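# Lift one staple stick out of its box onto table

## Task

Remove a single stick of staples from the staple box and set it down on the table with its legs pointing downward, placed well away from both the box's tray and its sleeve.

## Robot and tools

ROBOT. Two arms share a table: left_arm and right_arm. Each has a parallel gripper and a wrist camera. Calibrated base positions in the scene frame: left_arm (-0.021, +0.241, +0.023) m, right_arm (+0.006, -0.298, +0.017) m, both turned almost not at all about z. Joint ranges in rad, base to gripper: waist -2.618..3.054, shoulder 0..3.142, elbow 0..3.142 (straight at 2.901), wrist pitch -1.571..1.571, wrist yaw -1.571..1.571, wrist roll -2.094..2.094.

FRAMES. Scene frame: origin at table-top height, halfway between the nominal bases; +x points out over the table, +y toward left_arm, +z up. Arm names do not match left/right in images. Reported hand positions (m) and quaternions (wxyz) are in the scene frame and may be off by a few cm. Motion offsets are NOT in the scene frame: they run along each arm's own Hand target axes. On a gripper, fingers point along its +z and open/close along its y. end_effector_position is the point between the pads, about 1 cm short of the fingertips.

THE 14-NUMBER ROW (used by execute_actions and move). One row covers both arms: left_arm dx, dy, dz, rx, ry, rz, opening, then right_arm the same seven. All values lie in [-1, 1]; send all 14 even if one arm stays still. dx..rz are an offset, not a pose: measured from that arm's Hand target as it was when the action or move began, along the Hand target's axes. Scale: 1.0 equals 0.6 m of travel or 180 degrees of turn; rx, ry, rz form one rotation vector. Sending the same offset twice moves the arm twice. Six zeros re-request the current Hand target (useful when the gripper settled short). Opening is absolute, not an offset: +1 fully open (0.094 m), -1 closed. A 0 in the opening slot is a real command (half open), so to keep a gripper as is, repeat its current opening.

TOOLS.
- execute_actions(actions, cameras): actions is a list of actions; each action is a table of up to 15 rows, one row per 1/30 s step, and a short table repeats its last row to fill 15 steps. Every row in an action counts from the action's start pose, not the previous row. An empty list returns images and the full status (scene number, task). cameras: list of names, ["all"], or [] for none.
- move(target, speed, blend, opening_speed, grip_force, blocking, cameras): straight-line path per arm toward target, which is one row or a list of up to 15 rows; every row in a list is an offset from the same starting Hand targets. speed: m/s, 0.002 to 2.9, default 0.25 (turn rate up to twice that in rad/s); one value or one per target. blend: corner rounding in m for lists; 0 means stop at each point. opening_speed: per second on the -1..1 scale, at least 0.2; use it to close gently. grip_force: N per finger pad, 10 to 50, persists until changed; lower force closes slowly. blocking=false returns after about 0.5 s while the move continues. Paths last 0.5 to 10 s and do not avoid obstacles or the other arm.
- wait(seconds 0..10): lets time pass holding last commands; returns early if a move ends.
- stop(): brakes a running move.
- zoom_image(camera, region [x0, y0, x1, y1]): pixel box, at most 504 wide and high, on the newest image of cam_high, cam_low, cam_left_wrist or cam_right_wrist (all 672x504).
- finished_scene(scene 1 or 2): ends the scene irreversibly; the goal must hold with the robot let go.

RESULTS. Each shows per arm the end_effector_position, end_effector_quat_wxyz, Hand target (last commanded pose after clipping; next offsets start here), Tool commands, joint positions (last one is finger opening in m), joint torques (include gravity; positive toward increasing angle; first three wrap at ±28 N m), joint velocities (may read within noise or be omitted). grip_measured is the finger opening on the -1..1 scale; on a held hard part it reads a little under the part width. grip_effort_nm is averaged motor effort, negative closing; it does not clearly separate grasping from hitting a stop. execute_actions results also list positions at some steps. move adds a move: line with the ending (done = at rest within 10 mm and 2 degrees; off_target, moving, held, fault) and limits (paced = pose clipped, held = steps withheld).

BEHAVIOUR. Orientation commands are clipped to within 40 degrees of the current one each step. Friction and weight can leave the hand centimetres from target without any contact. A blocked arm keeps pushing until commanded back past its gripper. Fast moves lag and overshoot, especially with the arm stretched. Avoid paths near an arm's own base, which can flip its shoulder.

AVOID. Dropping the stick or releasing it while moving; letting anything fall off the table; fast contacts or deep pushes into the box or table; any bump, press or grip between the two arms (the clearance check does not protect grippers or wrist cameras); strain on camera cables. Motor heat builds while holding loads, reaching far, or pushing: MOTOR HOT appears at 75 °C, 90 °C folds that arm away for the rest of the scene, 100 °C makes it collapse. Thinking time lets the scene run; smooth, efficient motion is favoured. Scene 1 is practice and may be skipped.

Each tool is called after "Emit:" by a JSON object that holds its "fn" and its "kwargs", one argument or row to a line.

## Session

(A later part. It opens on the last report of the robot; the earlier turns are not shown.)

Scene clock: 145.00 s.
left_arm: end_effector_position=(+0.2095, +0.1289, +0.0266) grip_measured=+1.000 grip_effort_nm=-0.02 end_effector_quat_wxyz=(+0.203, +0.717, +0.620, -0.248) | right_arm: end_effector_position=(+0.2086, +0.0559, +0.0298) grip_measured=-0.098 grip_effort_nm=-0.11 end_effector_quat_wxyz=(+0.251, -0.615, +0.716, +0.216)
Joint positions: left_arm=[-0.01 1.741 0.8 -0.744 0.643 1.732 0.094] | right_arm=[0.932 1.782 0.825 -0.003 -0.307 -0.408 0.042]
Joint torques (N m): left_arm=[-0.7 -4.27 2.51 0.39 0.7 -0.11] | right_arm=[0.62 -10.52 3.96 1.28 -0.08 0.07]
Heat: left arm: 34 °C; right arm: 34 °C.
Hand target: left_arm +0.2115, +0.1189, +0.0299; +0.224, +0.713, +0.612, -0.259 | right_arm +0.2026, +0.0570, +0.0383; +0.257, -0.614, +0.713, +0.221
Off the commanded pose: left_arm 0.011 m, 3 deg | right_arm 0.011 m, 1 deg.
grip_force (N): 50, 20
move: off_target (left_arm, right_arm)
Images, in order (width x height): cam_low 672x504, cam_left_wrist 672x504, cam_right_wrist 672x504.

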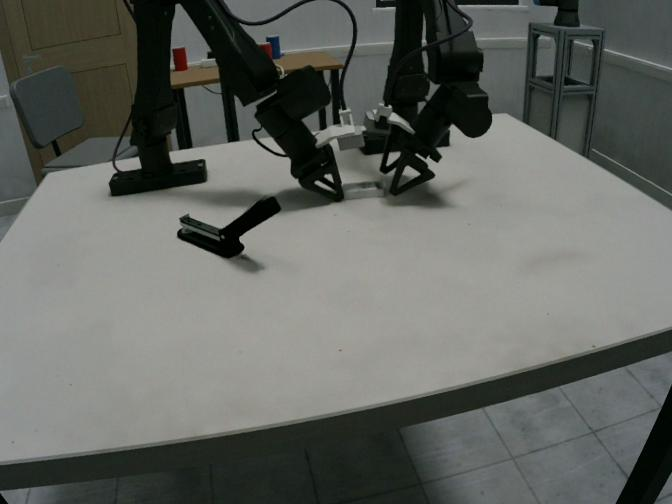

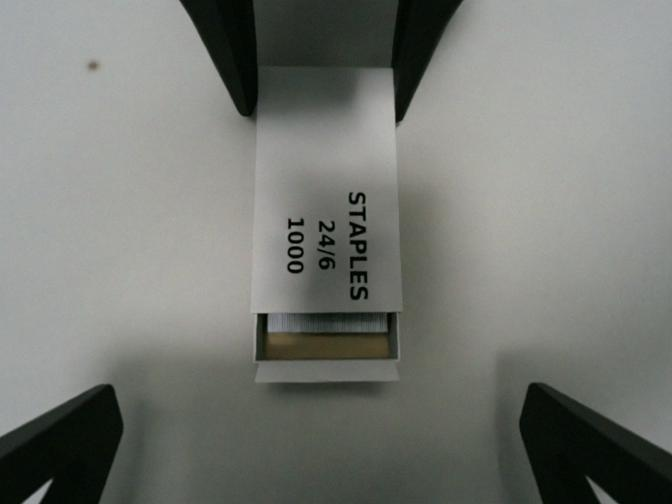

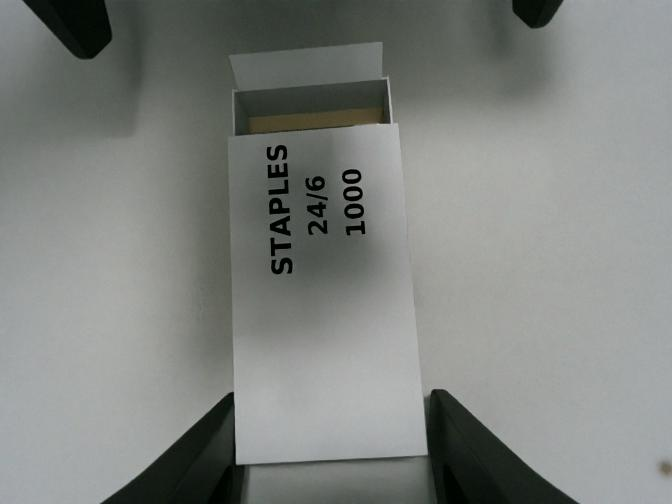

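Emit:
{"fn": "move", "kwargs": {
  "target": [0,0,0,0,-0.075,0,1,0,0,0,0,0,0,-0.16],
  "cameras": ["cam_right_wrist","cam_low","cam_left_wrist"],
  "speed": 0.1
}}

Emit:
{"fn": "zoom_image", "kwargs": {
  "camera": "cam_low",
  "region": [270, 120, 450, 230]
}}

Scene clock: 157.47 s.
left_arm: end_effector_position=(+0.2032, +0.1224, +0.0190) grip_measured=+1.000 grip_effort_nm=-0.02 end_effector_quat_wxyz=(+0.269, +0.686, +0.590, -0.331) | right_arm: end_effector_position=(+0.2086, +0.0559, +0.0298) grip_measured=-0.157 grip_effort_nm=-0.13 end_effector_quat_wxyz=(+0.251, -0.615, +0.716, +0.216)
Joint positions: left_arm=[0.08 1.899 0.8 -0.761 0.844 1.921 0.094] | right_arm=[0.932 1.782 0.825 -0.003 -0.307 -0.408 0.04]
Joint torques (N m): left_arm=[0.77 -4.62 4.31 -0.33 0.81 0.13] | right_arm=[0.62 -10.52 3.97 1.28 -0.08 0.07]
Heat: left arm: 34 °C; right arm: 34 °C.
Hand target: left_arm +0.2115, +0.1189, +0.0299; +0.294, +0.678, +0.581, -0.341 | right_arm +0.2026, +0.0570, +0.0383; +0.257, -0.614, +0.713, +0.221
Off the commanded pose: left_arm 0.014 m, 3 deg | right_arm 0.011 m, 1 deg.
grip_force (N): 50, 20
move: off_target (left_arm, right_arm)
Images, in order (width x height): cam_low 672x504, cam_left_wrist 672x504, cam_right_wrist 672x504.

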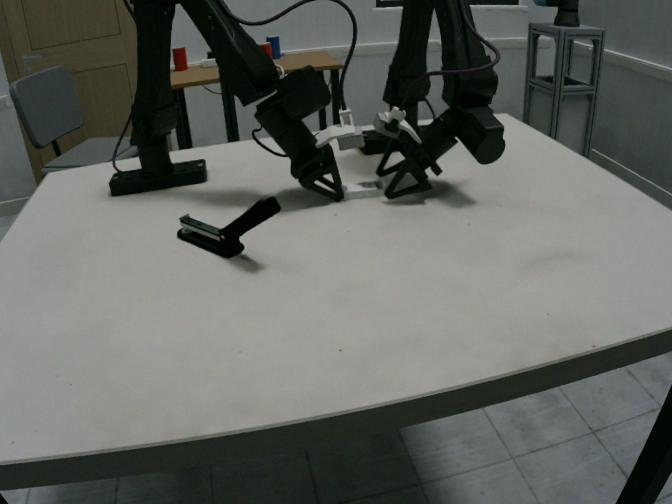

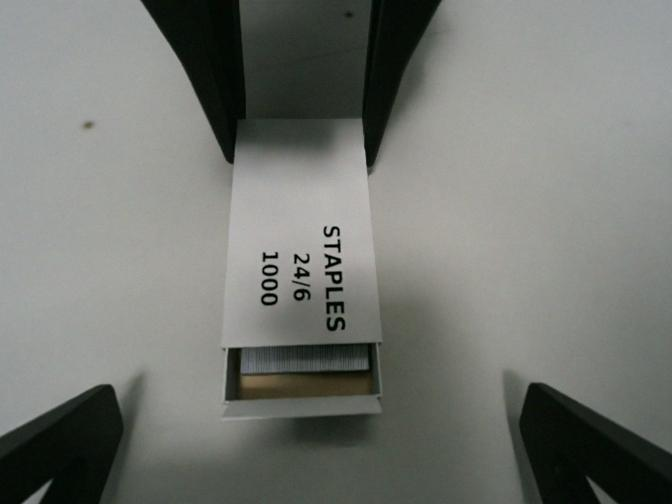

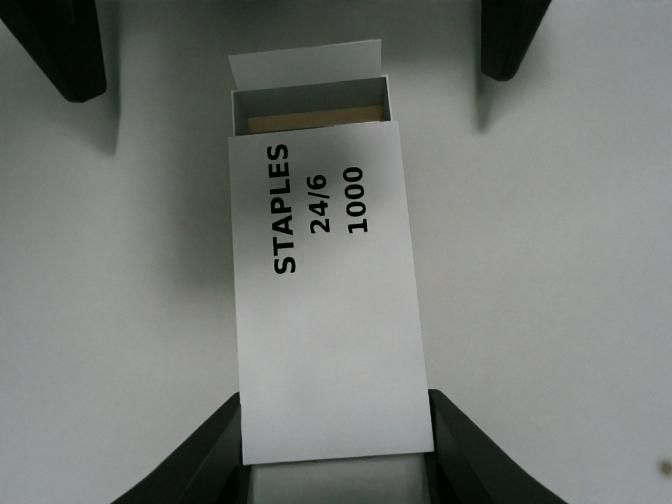

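Scaled by 2.800 from the camera's 672x504 image, which has a finer 960x720 frame.

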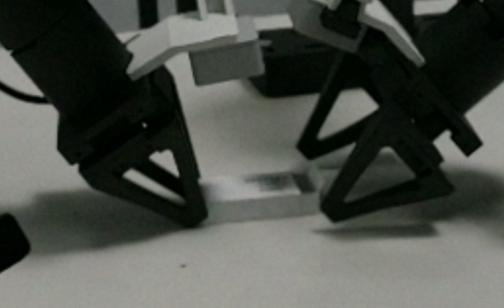

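Emit:
{"fn": "move", "kwargs": {
  "target": [0,0.009,0.017,0,0,0,1,0,0,0,0,0,0,-0.16],
  "cameras": ["cam_right_wrist","cam_low","cam_left_wrist"],
  "speed": 0.06
}}

Emit:
{"fn": "zoom_image", "kwargs": {
  "camera": "cam_low",
  "region": [270, 120, 450, 230]
}}

Scene clock: 163.50 s.
left_arm: end_effector_position=(+0.2017, +0.1186, +0.0153) grip_measured=+1.000 grip_effort_nm=-0.02 end_effector_quat_wxyz=(+0.265, +0.681, +0.592, -0.340) | right_arm: end_effector_position=(+0.2086, +0.0559, +0.0298) grip_measured=-0.157 grip_effort_nm=-0.13 end_effector_quat_wxyz=(+0.251, -0.615, +0.716, +0.216)
Joint positions: left_arm=[0.068 1.92 0.8 -0.749 0.853 1.904 0.094] | right_arm=[0.932 1.782 0.825 -0.003 -0.307 -0.408 0.04]
Joint torques (N m): left_arm=[-0.8 -4.88 4.27 0.12 0.79 -0.12] | right_arm=[0.59 -10.51 3.96 1.28 -0.08 0.07]
Heat: left arm: 34 °C; right arm: 34 °C.
Hand target: left_arm +0.2156, +0.1100, +0.0239; +0.294, +0.678, +0.581, -0.341 | right_arm +0.2026, +0.0570, +0.0383; +0.257, -0.614, +0.713, +0.221
Off the commanded pose: left_arm 0.019 m, 4 deg | right_arm 0.011 m, 1 deg.
grip_force (N): 50, 20
move: off_target (left_arm, right_arm)
Images, in order (width x height): cam_low 672x504, cam_left_wrist 672x504, cam_right_wrist 672x504.

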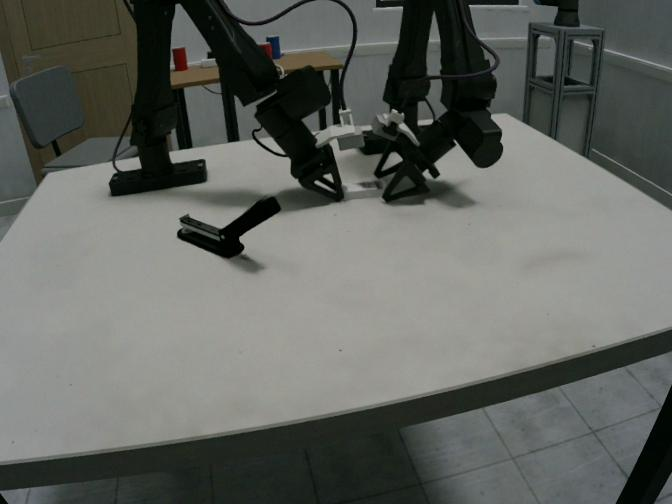

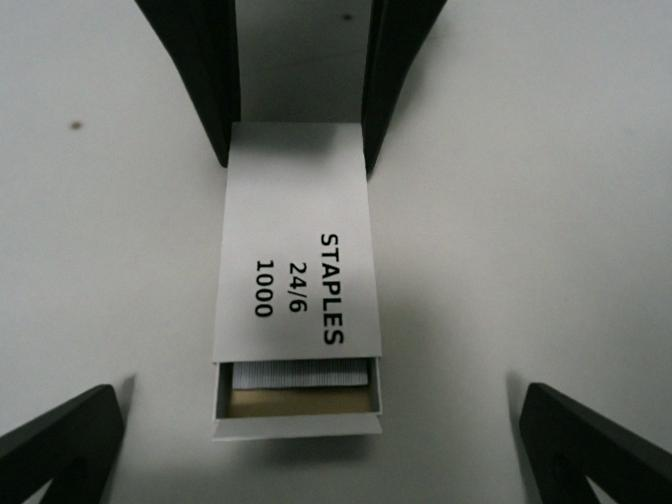

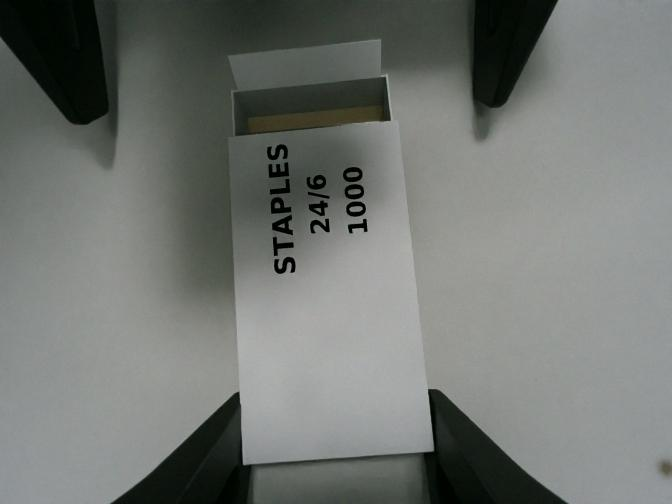

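Scaled by 2.800 from the camera's 672x504 image, which has a finer 960x720 frame.

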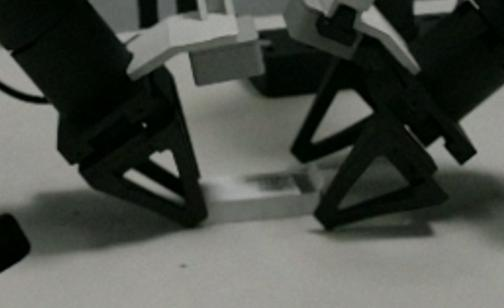

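Emit:
{"fn": "move", "kwargs": {
  "target": [
    [0,0.012,0,0,0,0,1,0,0,0,0,0,0,-0.16],
    [0,0.012,0,0,0,0,-0.1,0,0,0,0,0,0,-0.16]
  ],
  "cameras": ["cam_right_wrist","cam_left_wrist"],
  "speed": 0.06,
  "grip_force": [20, 20]
}}

Scene clock: 174.27 s.
left_arm: end_effector_position=(+0.2107, +0.1182, +0.0154) grip_measured=-0.098 grip_effort_nm=-0.15 end_effector_quat_wxyz=(+0.267, +0.681, +0.593, -0.337) | right_arm: end_effector_position=(+0.2086, +0.0559, +0.0298) grip_measured=-0.157 grip_effort_nm=-0.13 end_effector_quat_wxyz=(+0.250, -0.613, +0.718, +0.216)
Joint positions: left_arm=[0.065 1.937 0.831 -0.749 0.855 1.893 0.042] | right_arm=[0.932 1.782 0.825 -0.003 -0.307 -0.402 0.04]
Joint torques (N m): left_arm=[-0.87 -4.92 4.08 0.12 0.83 -0.13] | right_arm=[0.62 -10.51 3.96 1.28 -0.08 0.07]
Heat: left arm: 34 °C; right arm: 34 °C.
Hand target: left_arm +0.2227, +0.1089, +0.0239; +0.294, +0.678, +0.581, -0.341 | right_arm +0.2026, +0.0570, +0.0383; +0.257, -0.614, +0.713, +0.221
Off the commanded pose: left_arm 0.017 m, 3 deg | right_arm 0.011 m, 1 deg.
grip_force (N): 20, 20
move: off_target (left_arm, right_arm); target 2's new opening was sent with left_arm's hand 0.017 m and 3 deg from that target
Images, in order (width x height): cam_left_wrist 672x504, cam_right_wrist 672x504.

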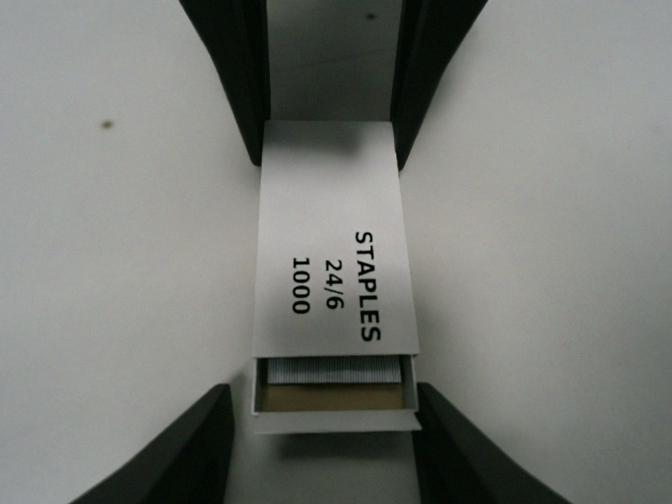

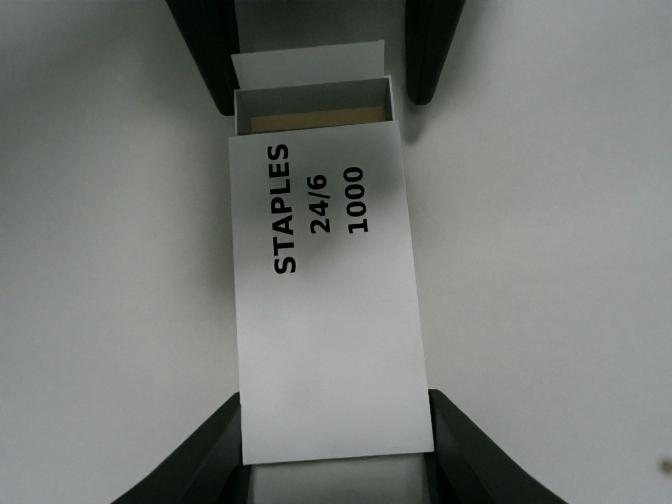

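Emit:
{"fn": "move", "kwargs": {
  "target": [0,0,0,0,0,0,-0.25,0,0,0,0,0,0,-0.2],
  "cameras": ["cam_right_wrist","cam_left_wrist"],
  "speed": 0.06
}}

Scene clock: 177.40 s.
left_arm: end_effector_position=(+0.2099, +0.1179, +0.0156) grip_measured=-0.233 grip_effort_nm=-0.50 end_effector_quat_wxyz=(+0.266, +0.681, +0.592, -0.338) | right_arm: end_effector_position=(+0.2095, +0.0554, +0.0295) grip_measured=-0.194 grip_effort_nm=-0.31 end_effector_quat_wxyz=(+0.250, -0.610, +0.721, +0.215)
Joint positions: left_arm=[0.063 1.937 0.831 -0.752 0.855 1.895 0.036] | right_arm=[0.932 1.782 0.825 -0.003 -0.301 -0.394 0.038]
Joint torques (N m): left_arm=[-0.79 -4.82 4.04 0.09 0.8 -0.11] | right_arm=[0.64 -10.52 3.97 1.28 -0.14 0.03]
Heat: left arm: 34 °C; right arm: 34 °C.
Hand target: left_arm +0.2227, +0.1089, +0.0239; +0.294, +0.678, +0.581, -0.341 | right_arm +0.2026, +0.0570, +0.0383; +0.257, -0.614, +0.713, +0.221
Off the commanded pose: left_arm 0.018 m, 3 deg | right_arm 0.011 m, 1 deg.
grip_force (N): 20, 20
move: off_target (left_arm, right_arm)
Images, in order (width x height): cam_left_wrist 672x504, cam_right_wrist 672x504.

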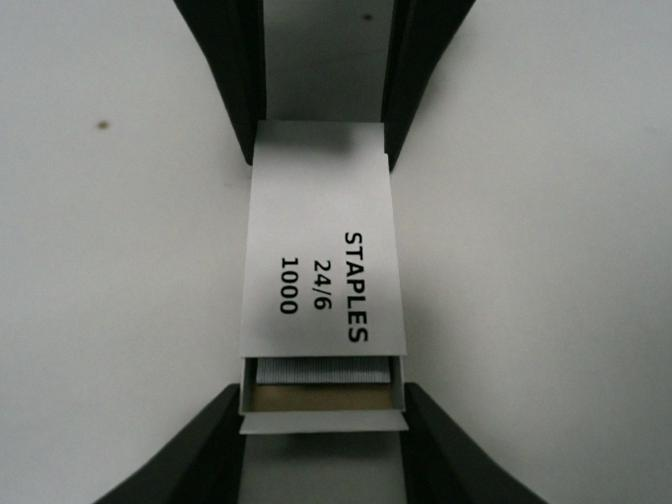

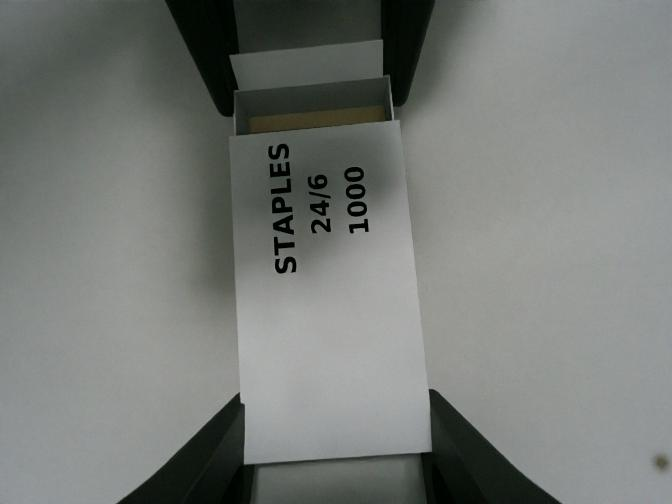

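Emit:
{"fn": "move", "kwargs": {
  "target": [0.053,0,-0.0635,0,0,0,-0.27,0.068,0,-0.048,0,0,0,-0.21],
  "cameras": ["all"],
  "speed": 0.06
}}

Emit:
{"fn": "zoom_image", "kwargs": {
  "camera": "cam_low",
  "region": [270, 120, 450, 230]
}}

Scene clock: 186.97 s.
left_arm: end_effector_position=(+0.2208, +0.1559, +0.0189) grip_measured=-0.233 grip_effort_nm=-0.50 end_effector_quat_wxyz=(+0.279, +0.667, +0.598, -0.346) | right_arm: end_effector_position=(+0.2057, +0.0129, +0.0299) grip_measured=-0.204 grip_effort_nm=-0.29 end_effector_quat_wxyz=(+0.268, -0.604, +0.719, +0.214)
Joint positions: left_arm=[0.218 2.018 0.932 -0.928 0.838 2.086 0.036] | right_arm=[0.853 1.651 0.649 0.06 -0.335 -0.452 0.037]
Joint torques (N m): left_arm=[0.79 -5.48 3.99 -0.24 0.34 0.11] | right_arm=[-0.31 -9.35 4.31 0.81 -0.38 -0.15]
Heat: left arm: 35 °C; right arm: 34 °C.
Hand target: left_arm +0.2302, +0.1578, +0.0210; +0.294, +0.678, +0.581, -0.341 | right_arm +0.1951, +0.0078, +0.0345; +0.257, -0.614, +0.713, +0.221
Off the commanded pose: left_arm 0.010 m, 3 deg | right_arm 0.013 m, 2 deg.
joint sent to its limit (left arm) — joint 6 (wrist roll), upper limit. The joint targets are off in position, not in orientation.
grip_force (N): 20, 20
move: off_target (left_arm, right_arm)

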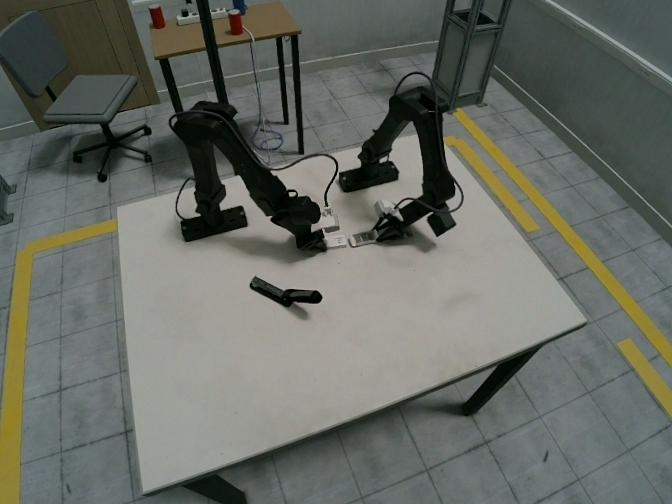

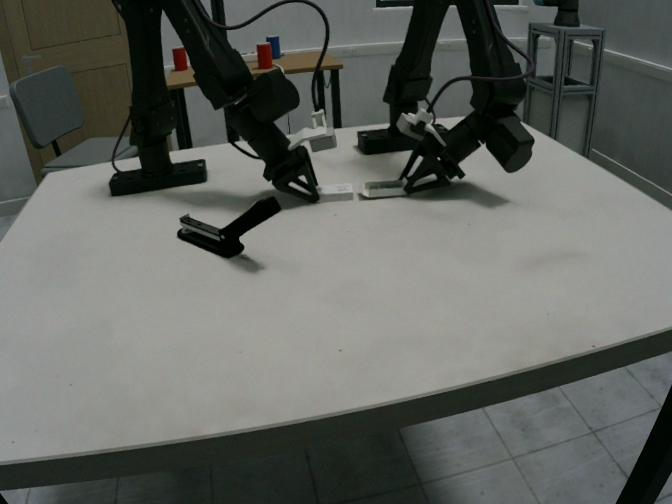

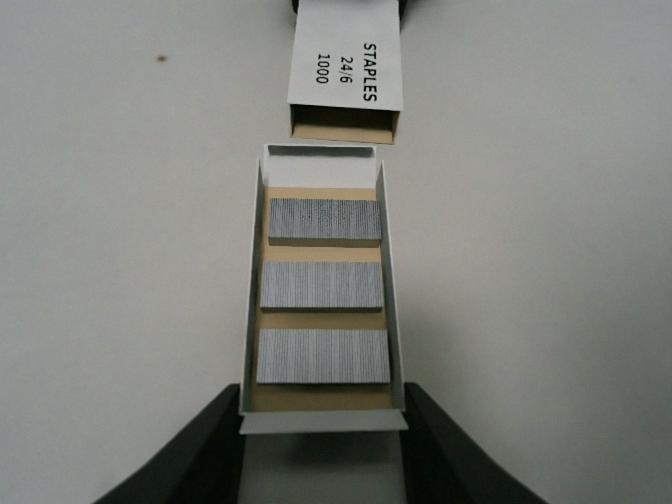

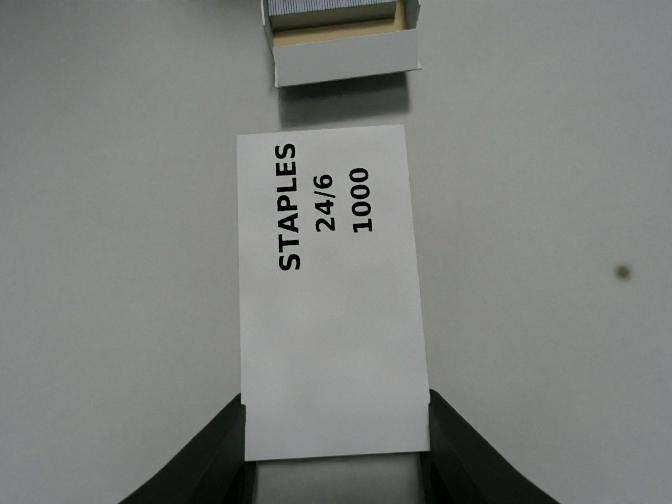

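Scaled by 2.800 from the camera's 672x504 image, which has a finer 960x720 frame.

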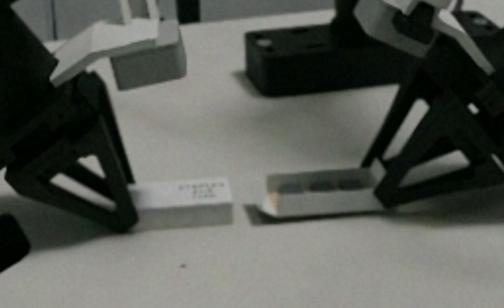

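Emit:
{"fn": "move", "kwargs": {
  "target": [
    [0.007,0,0.005,0,0,0,-0.27,0.004,0,0.005,0,0,0,-0.21],
    [0.007,0,0.005,0,0,0,0.2,0.004,0,0.005,0,0,0,0.3]
  ],
  "cameras": ["all"],
  "speed": 0.04,
  "opening_speed": 0.5
}}

Emit:
{"fn": "zoom_image", "kwargs": {
  "camera": "cam_low",
  "region": [270, 120, 450, 230]
}}

Scene clock: 198.77 s.
left_arm: end_effector_position=(+0.2197, +0.1557, +0.0159) grip_measured=+0.198 grip_effort_nm=0.11 end_effector_quat_wxyz=(+0.277, +0.665, +0.599, -0.350) | right_arm: end_effector_position=(+0.2014, +0.0143, +0.0290) grip_measured=+0.298 grip_effort_nm=0.13 end_effector_quat_wxyz=(+0.267, -0.613, +0.712, +0.214)
Joint positions: left_arm=[0.218 2.032 0.932 -0.925 0.838 2.086 0.056] | right_arm=[0.864 1.651 0.646 0.06 -0.336 -0.466 0.061]
Joint torques (N m): left_arm=[0.65 -5.39 3.59 -0.15 0.36 0.11] | right_arm=[-0.29 -8.24 3.99 0.98 -0.37 -0.12]
Heat: left arm: 35 °C; right arm: 33 °C.
Hand target: left_arm +0.2303, +0.1579, +0.0158; +0.294, +0.678, +0.581, -0.341 | right_arm +0.1951, +0.0079, +0.0307; +0.257, -0.614, +0.713, +0.221
Off the commanded pose: left_arm 0.011 m, 3 deg | right_arm 0.009 m, 1 deg.
joint sent to its limit (left arm) — joint 6 (wrist roll), upper limit. The joint targets are off in position, not in orientation.
grip_force (N): 20, 20
move: off_target (left_arm); target 2's new opening was sent with left_arm's hand 0.011 m and 3 deg from that target

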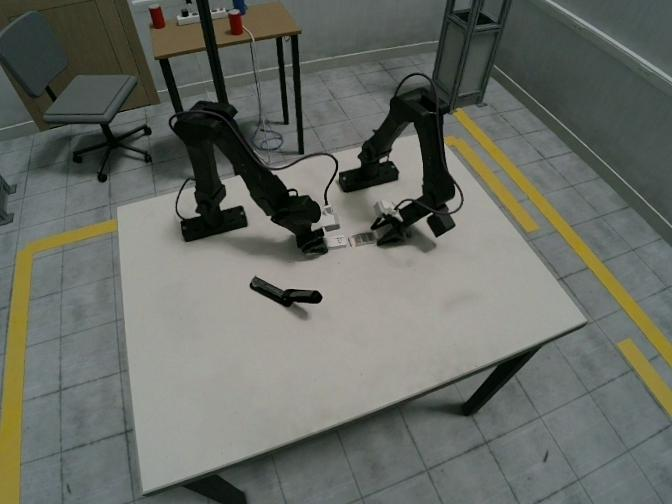

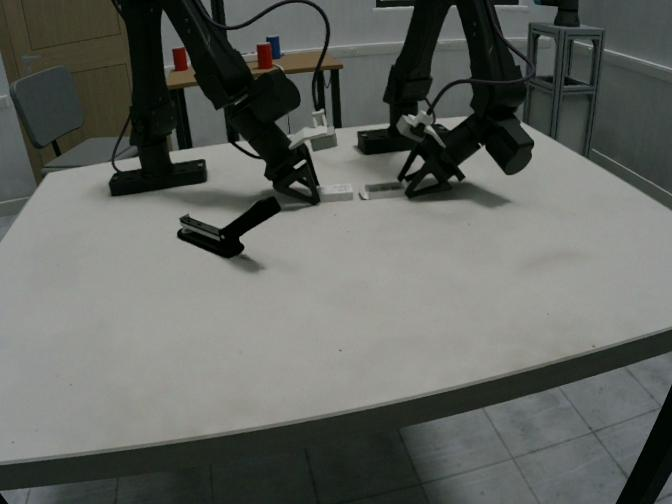

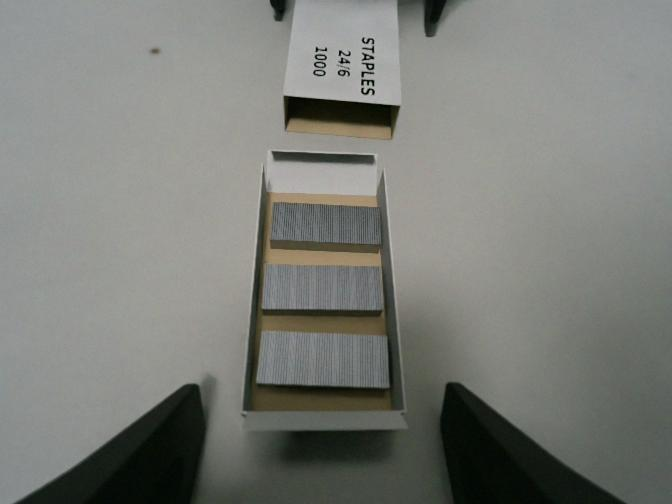

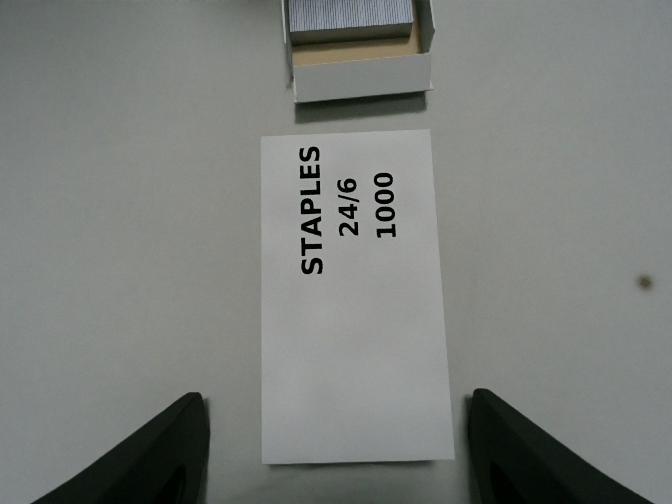

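Scaled by 2.800 from the camera's 672x504 image, which has a finer 960x720 frame.

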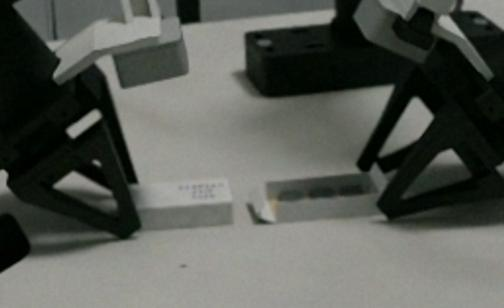

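Emit:
{"fn": "move", "kwargs": {
  "target": [
    [-0.01,0,-0.071,0,0,0,0.2,0.02,0,-0.082,0,0,0,0.3],
    [-0.132,0.1,-0.242,0,0.06,0,0.2,-0.131,-0.01,-0.26,0,0,0,0.3]
  ],
  "cameras": ["all"],
  "speed": [0.06,0.2],
  "blend": [0.01,0]
}}

Scene clock: 207.87 s.
left_arm: end_effector_position=(+0.3014, +0.2201, +0.1609) grip_measured=+0.198 grip_effort_nm=0.11 end_effector_quat_wxyz=(+0.244, +0.700, +0.619, -0.258) | right_arm: end_effector_position=(+0.1992, -0.0311, +0.1880) grip_measured=+0.298 grip_effort_nm=0.13 end_effector_quat_wxyz=(+0.255, -0.609, +0.722, +0.207)
Joint positions: left_arm=[0.295 1.952 1.615 -1.546 0.666 2.086 0.056] | right_arm=[0.752 1.277 1.038 -0.769 -0.384 -0.555 0.061]
Joint torques (N m): left_arm=[-0.66 -6.6 5.19 -0.43 0.3 0.14] | right_arm=[-0.54 -4.66 9.21 0.82 -0.57 -0.16]
Heat: left arm: 34 °C; right arm: 34 °C.
Hand target: left_arm +0.2998, +0.2177, +0.1659; +0.238, +0.707, +0.606, -0.276 | right_arm +0.1952, -0.0315, +0.2010; +0.257, -0.614, +0.713, +0.221
Off the commanded pose: left_arm 0.006 m, 3 deg | right_arm 0.014 m, 2 deg.
joint sent to its limit (left arm) — joint 4 (wrist pitch), lower limit; joint 6 (wrist roll), upper limit. The joint targets are off in position, not in orientation.
grip_force (N): 20, 20
move: off_target (left_arm, right_arm)

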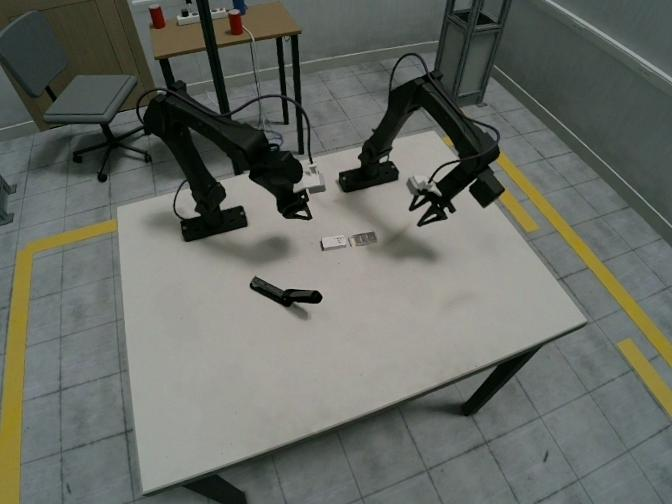

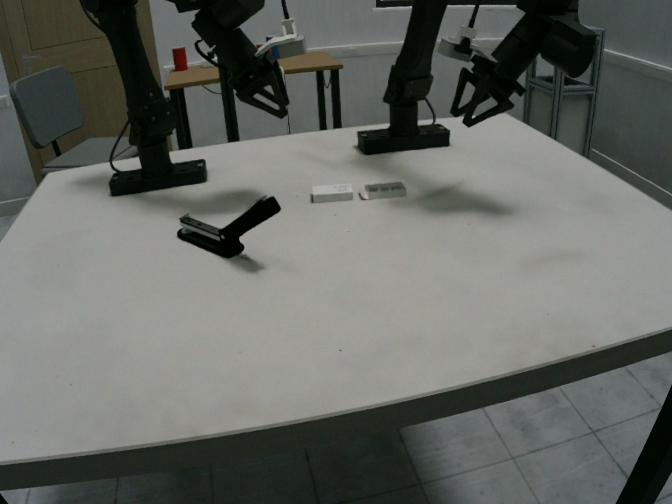

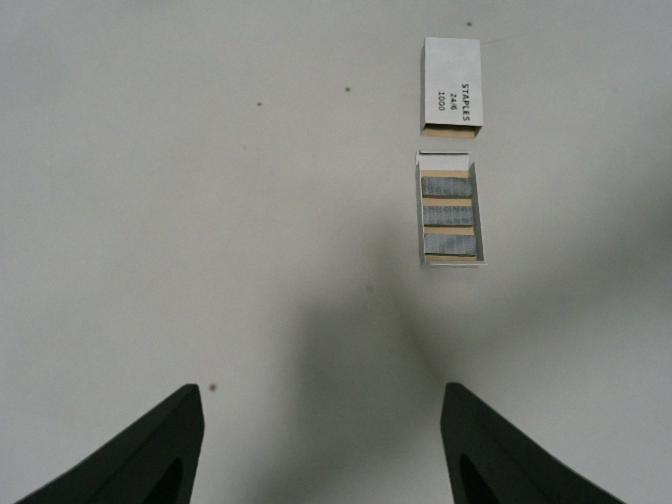

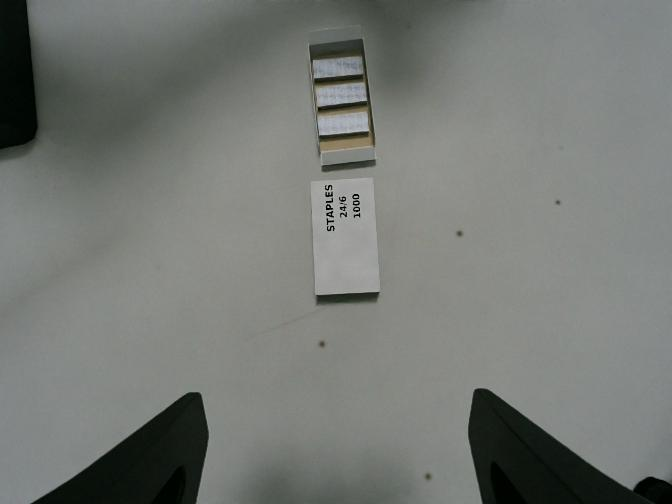

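Emit:
{"fn": "move", "kwargs": {
  "target": [0.058,0.12,-0.076,-0.45,-0.132,-0.286,0.2,0,0,0,0,0,0,0.3]
}}

Emit:
{"fn": "move", "kwargs": {
  "target": [0,0,0,0,0,0,0.2,-0.131,0.001,0.22,0.171,0.173,0.475,-0.4],
  "cameras": ["all"]
}}

Scene clock: 230.33 s.
left_arm: end_effector_position=(+0.3746, +0.2618, +0.1633) grip_measured=+0.198 grip_effort_nm=0.11 end_effector_quat_wxyz=(+0.571, +0.023, +0.820, -0.030) | right_arm: end_effector_position=(+0.1992, -0.0311, +0.1880) grip_measured=+0.298 grip_effort_nm=0.13 end_effector_quat_wxyz=(+0.255, -0.609, +0.722, +0.207)
Joint positions: left_arm=[0.157 1.342 0.472 0.508 0.212 0.054 0.056] | right_arm=[0.752 1.277 1.038 -0.769 -0.384 -0.555 0.061]
Joint torques (N m): left_arm=[-0.75 -2.65 3.79 2.5 -0.09 -0.13] | right_arm=[-0.55 -4.64 9.21 0.81 -0.56 -0.16]
Heat: left arm: 34 °C; right arm: 37 °C.
Hand target: left_arm +0.3795, +0.2627, +0.1760; +0.596, +0.021, +0.802, -0.025 | right_arm +0.1952, -0.0315, +0.2010; +0.257, -0.614, +0.713, +0.221
Off the commanded pose: left_arm 0.014 m, 4 deg | right_arm 0.014 m, 2 deg.
grip_force (N): 20, 20
move: off_target (left_arm, right_arm)

Scene clock: 234.83 s.
left_arm: end_effector_position=(+0.3746, +0.2618, +0.1633) grip_measured=+0.198 grip_effort_nm=0.11 end_effector_quat_wxyz=(+0.571, +0.023, +0.820, -0.030) | right_arm: end_effector_position=(+0.2243, +0.1150, +0.1549) grip_measured=-0.398 grip_effort_nm=-0.11 end_effector_quat_wxyz=(+0.025, +0.065, +0.996, +0.048)
Joint positions: left_arm=[0.157 1.342 0.472 0.508 0.212 0.054 0.056] | right_arm=[1.102 2.32 2.382 -1.525 0.006 1.215 0.028]
Joint torques (N m): left_arm=[-0.75 -2.63 3.84 2.51 -0.07 -0.14] | right_arm=[0.32 -9.92 8.57 -0.03 -0.09 0.09]
Heat: left arm: 34 °C; right arm: 37 °C.
Hand target: left_arm +0.3795, +0.2627, +0.1760; +0.596, +0.021, +0.802, -0.025 | right_arm +0.2162, +0.1117, +0.1494; +0.000, +0.070, +0.998, +0.000
Off the commanded pose: left_arm 0.014 m, 4 deg | right_arm 0.010 m, 6 deg.
joint sent to its limit (right arm) — joint 4 (wrist pitch), lower limit. The joint targets are off in position, not in orientation.
grip_force (N): 20, 20
move: off_target (left_arm, right_arm)

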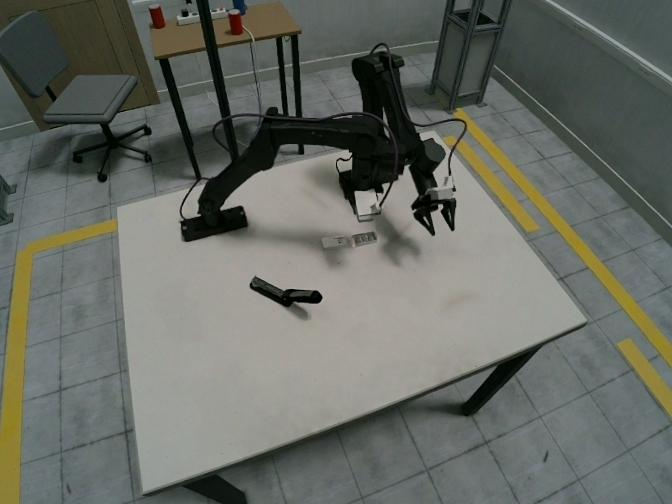

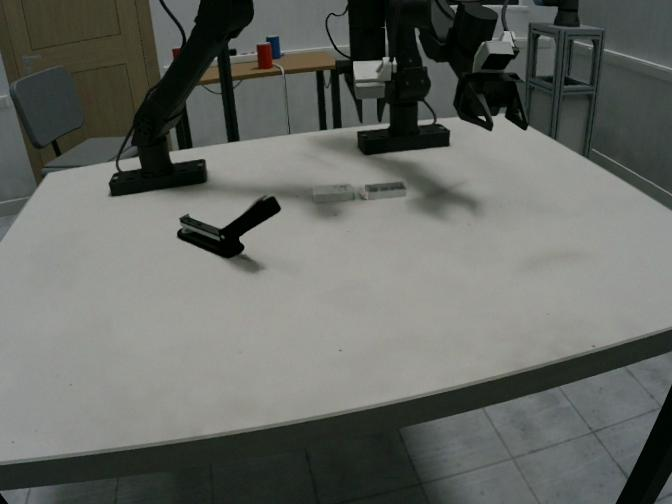

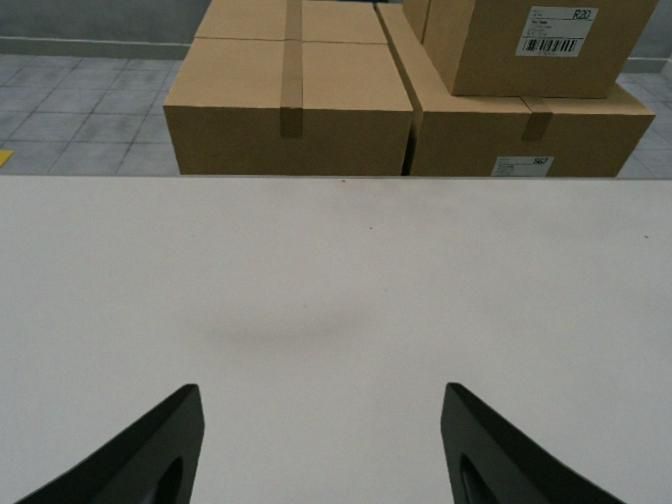

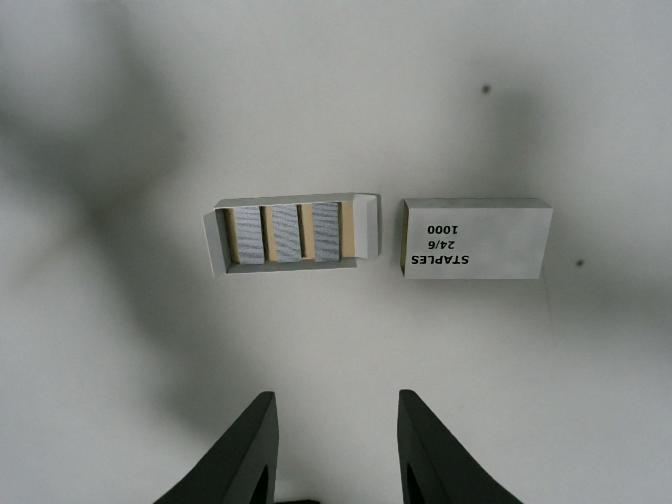

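Emit:
{"fn": "move", "kwargs": {
  "target": [0,0,0,0,0,0,0.2,0.015,0.002,0.1,0,0,-0.025,-0.4],
  "cameras": ["cam_low","cam_right_wrist"],
  "speed": 0.15
}}

Scene clock: 244.97 s.
left_arm: end_effector_position=(+0.3746, +0.2618, +0.1633) grip_measured=+0.198 grip_effort_nm=0.11 end_effector_quat_wxyz=(+0.571, +0.023, +0.820, -0.030) | right_arm: end_effector_position=(+0.2094, +0.1147, +0.1039) grip_measured=-0.398 grip_effort_nm=-0.11 end_effector_quat_wxyz=(+0.009, +0.034, +0.999, +0.014)
Joint positions: left_arm=[0.157 1.342 0.472 0.508 0.212 0.054 0.056] | right_arm=[1.129 2.329 2.196 -1.405 0.004 1.18 0.028]
Joint torques (N m): left_arm=[-0.66 -2.61 3.81 2.51 -0.06 -0.16] | right_arm=[0.44 -10.28 5.2 0.4 -0.09 -0.13]
Heat: left arm: 34 °C; right arm: 36 °C.
Hand target: left_arm +0.3795, +0.2627, +0.1760; +0.596, +0.021, +0.802, -0.025 | right_arm +0.2075, +0.1141, +0.0894; +0.000, +0.030, +1.000, +0.000
Off the commanded pose: left_arm 0.014 m, 4 deg | right_arm 0.015 m, 2 deg.
grip_force (N): 20, 20
move: off_target (left_arm, right_arm)
Images, in order (width x height): cam_low 672x504, cam_right_wrist 672x504.

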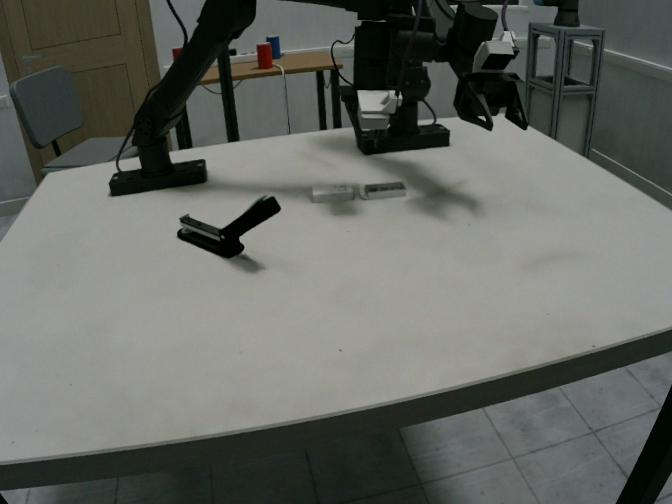

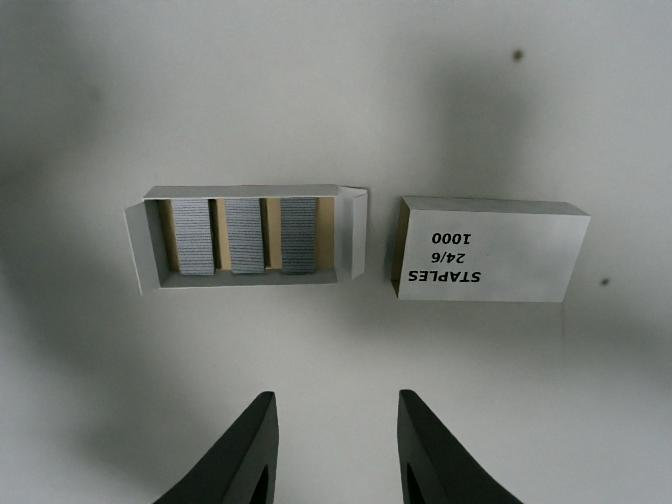

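Emit:
{"fn": "move", "kwargs": {
  "target": [0,0,0,0,0,0,0.2,0,0.022,0.06,0,0,0,-0.4],
  "cameras": ["cam_low","cam_right_wrist"],
  "speed": 0.12
}}

Emit:
{"fn": "zoom_image", "kwargs": {
  "camera": "cam_low",
  "region": [300, 120, 450, 230]
}}

Scene clock: 249.70 s.
left_arm: end_effector_position=(+0.3746, +0.2618, +0.1633) grip_measured=+0.198 grip_effort_nm=0.10 end_effector_quat_wxyz=(+0.571, +0.023, +0.820, -0.030) | right_arm: end_effector_position=(+0.2148, +0.1256, +0.0671) grip_measured=-0.398 grip_effort_nm=-0.11 end_effector_quat_wxyz=(+0.008, +0.034, +0.999, +0.012)
Joint positions: left_arm=[0.157 1.342 0.472 0.508 0.212 0.054 0.056] | right_arm=[1.129 2.394 2.163 -1.312 0.004 1.18 0.028]
Joint torques (N m): left_arm=[-0.69 -2.71 3.82 2.52 -0.09 -0.12] | right_arm=[0.46 -10.74 5.57 0.4 -0.09 -0.03]
Heat: left arm: 34 °C; right arm: 36 °C.
Hand target: left_arm +0.3795, +0.2627, +0.1760; +0.596, +0.021, +0.802, -0.025 | right_arm +0.2083, +0.1273, +0.0534; +0.000, +0.030, +1.000, +0.000
Off the commanded pose: left_arm 0.014 m, 4 deg | right_arm 0.015 m, 2 deg.
grip_force (N): 20, 20
move: off_target (left_arm, right_arm)
Images, in order (width x height): cam_low 672x504, cam_right_wrist 672x504.

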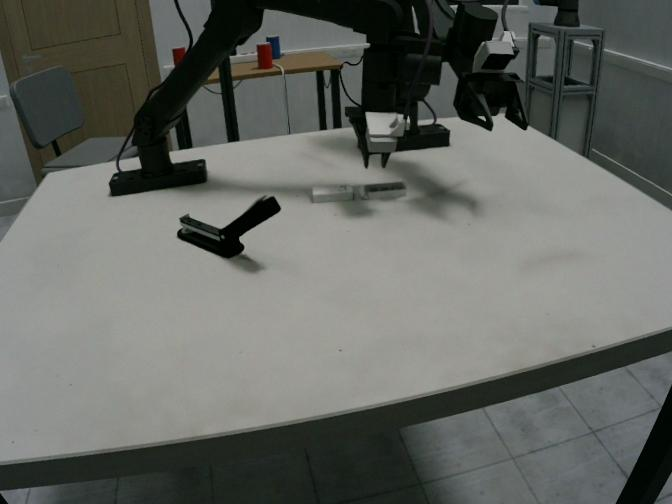

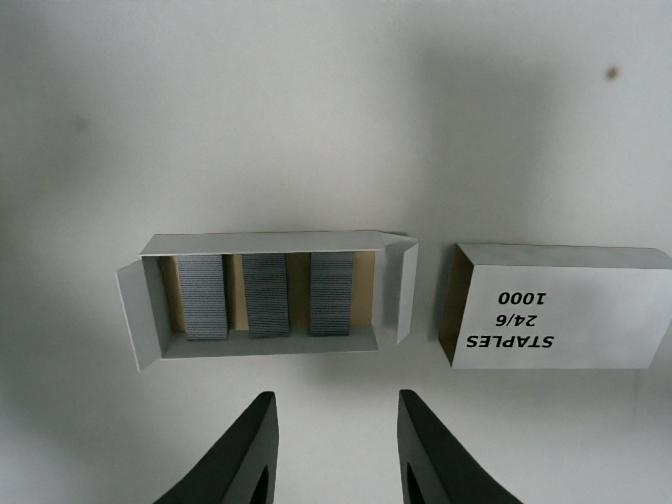

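Scaled by 3.360 from the camera's 672x504 image, which has a finer 960x720 frame.

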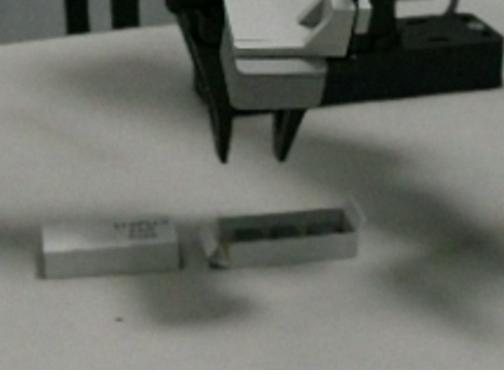

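Emit:
{"fn": "move", "kwargs": {
  "target": [0,0,0,0,0,0,0.2,-0.0067,0.004,0.033,0,0,0,-0.6],
  "cameras": ["cam_low","cam_right_wrist"],
  "speed": 0.08
}}

Emit:
{"fn": "zoom_image", "kwargs": {
  "camera": "cam_low",
  "region": [300, 120, 450, 230]
}}

Emit:
{"fn": "zoom_image", "kwargs": {
  "camera": "cam_right_wrist",
  "region": [220, 240, 472, 429]
}}

Scene clock: 261.23 s.
left_arm: end_effector_position=(+0.3746, +0.2618, +0.1633) grip_measured=+0.198 grip_effort_nm=0.11 end_effector_quat_wxyz=(+0.571, +0.023, +0.820, -0.030) | right_arm: end_effector_position=(+0.2174, +0.1308, +0.0503) grip_measured=-0.598 grip_effort_nm=-0.11 end_effector_quat_wxyz=(+0.009, +0.034, +0.999, +0.015)
Joint positions: left_arm=[0.157 1.342 0.472 0.508 0.212 0.054 0.056] | right_arm=[1.129 2.417 2.137 -1.255 0.004 1.18 0.019]
Joint torques (N m): left_arm=[-0.7 -2.58 3.84 2.51 -0.1 -0.11] | right_arm=[0.05 -10.67 5.12 0.41 -0.09 -0.09]
Heat: left arm: 34 °C; right arm: 35 °C.
Hand target: left_arm +0.3795, +0.2627, +0.1760; +0.596, +0.021, +0.802, -0.025 | right_arm +0.2124, +0.1294, +0.0336; +0.000, +0.030, +1.000, +0.000
Off the commanded pose: left_arm 0.014 m, 4 deg | right_arm 0.017 m, 2 deg.
grip_force (N): 20, 20
move: off_target (left_arm, right_arm)
Images, in order (width x height): cam_low 672x504, cam_right_wrist 672x504.

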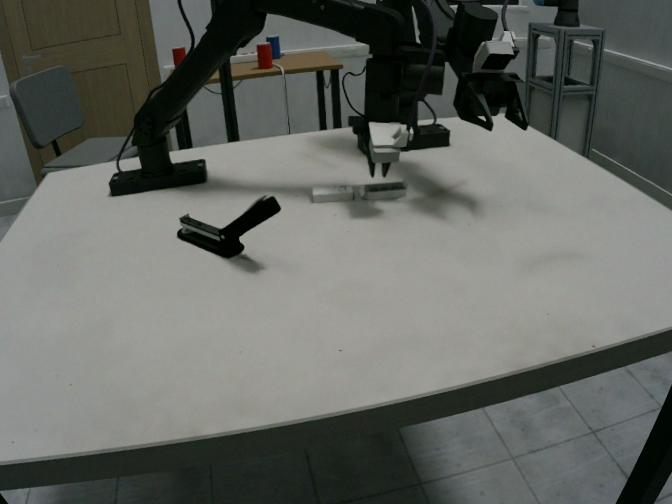

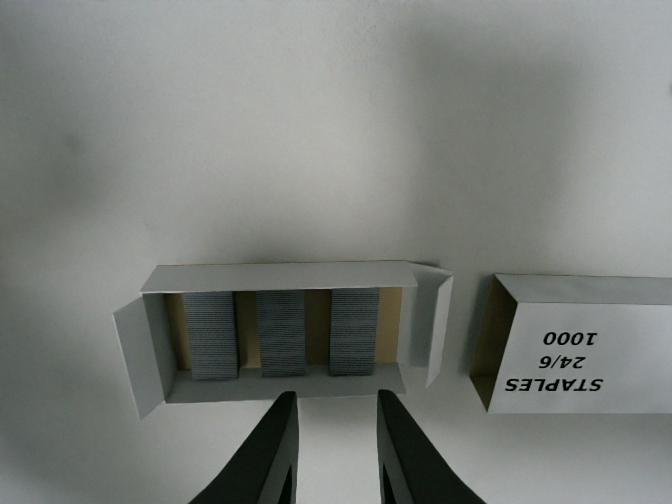

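Scaled by 3.360 from the camera's 672x504 image, which has a finer 960x720 frame.

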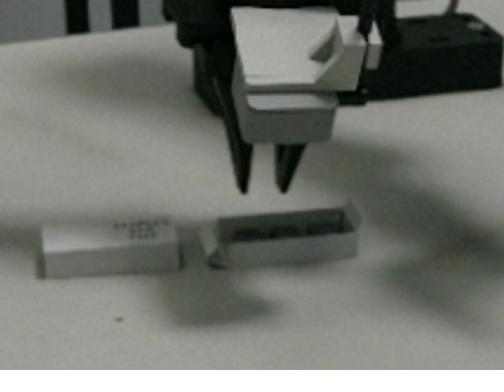

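Scaled by 2.000 from the camera's 672x504 image, which has a finer 960x720 frame.

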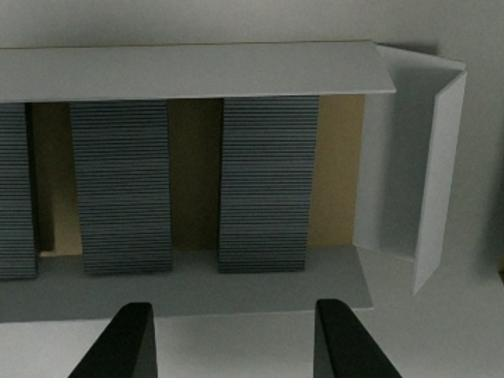

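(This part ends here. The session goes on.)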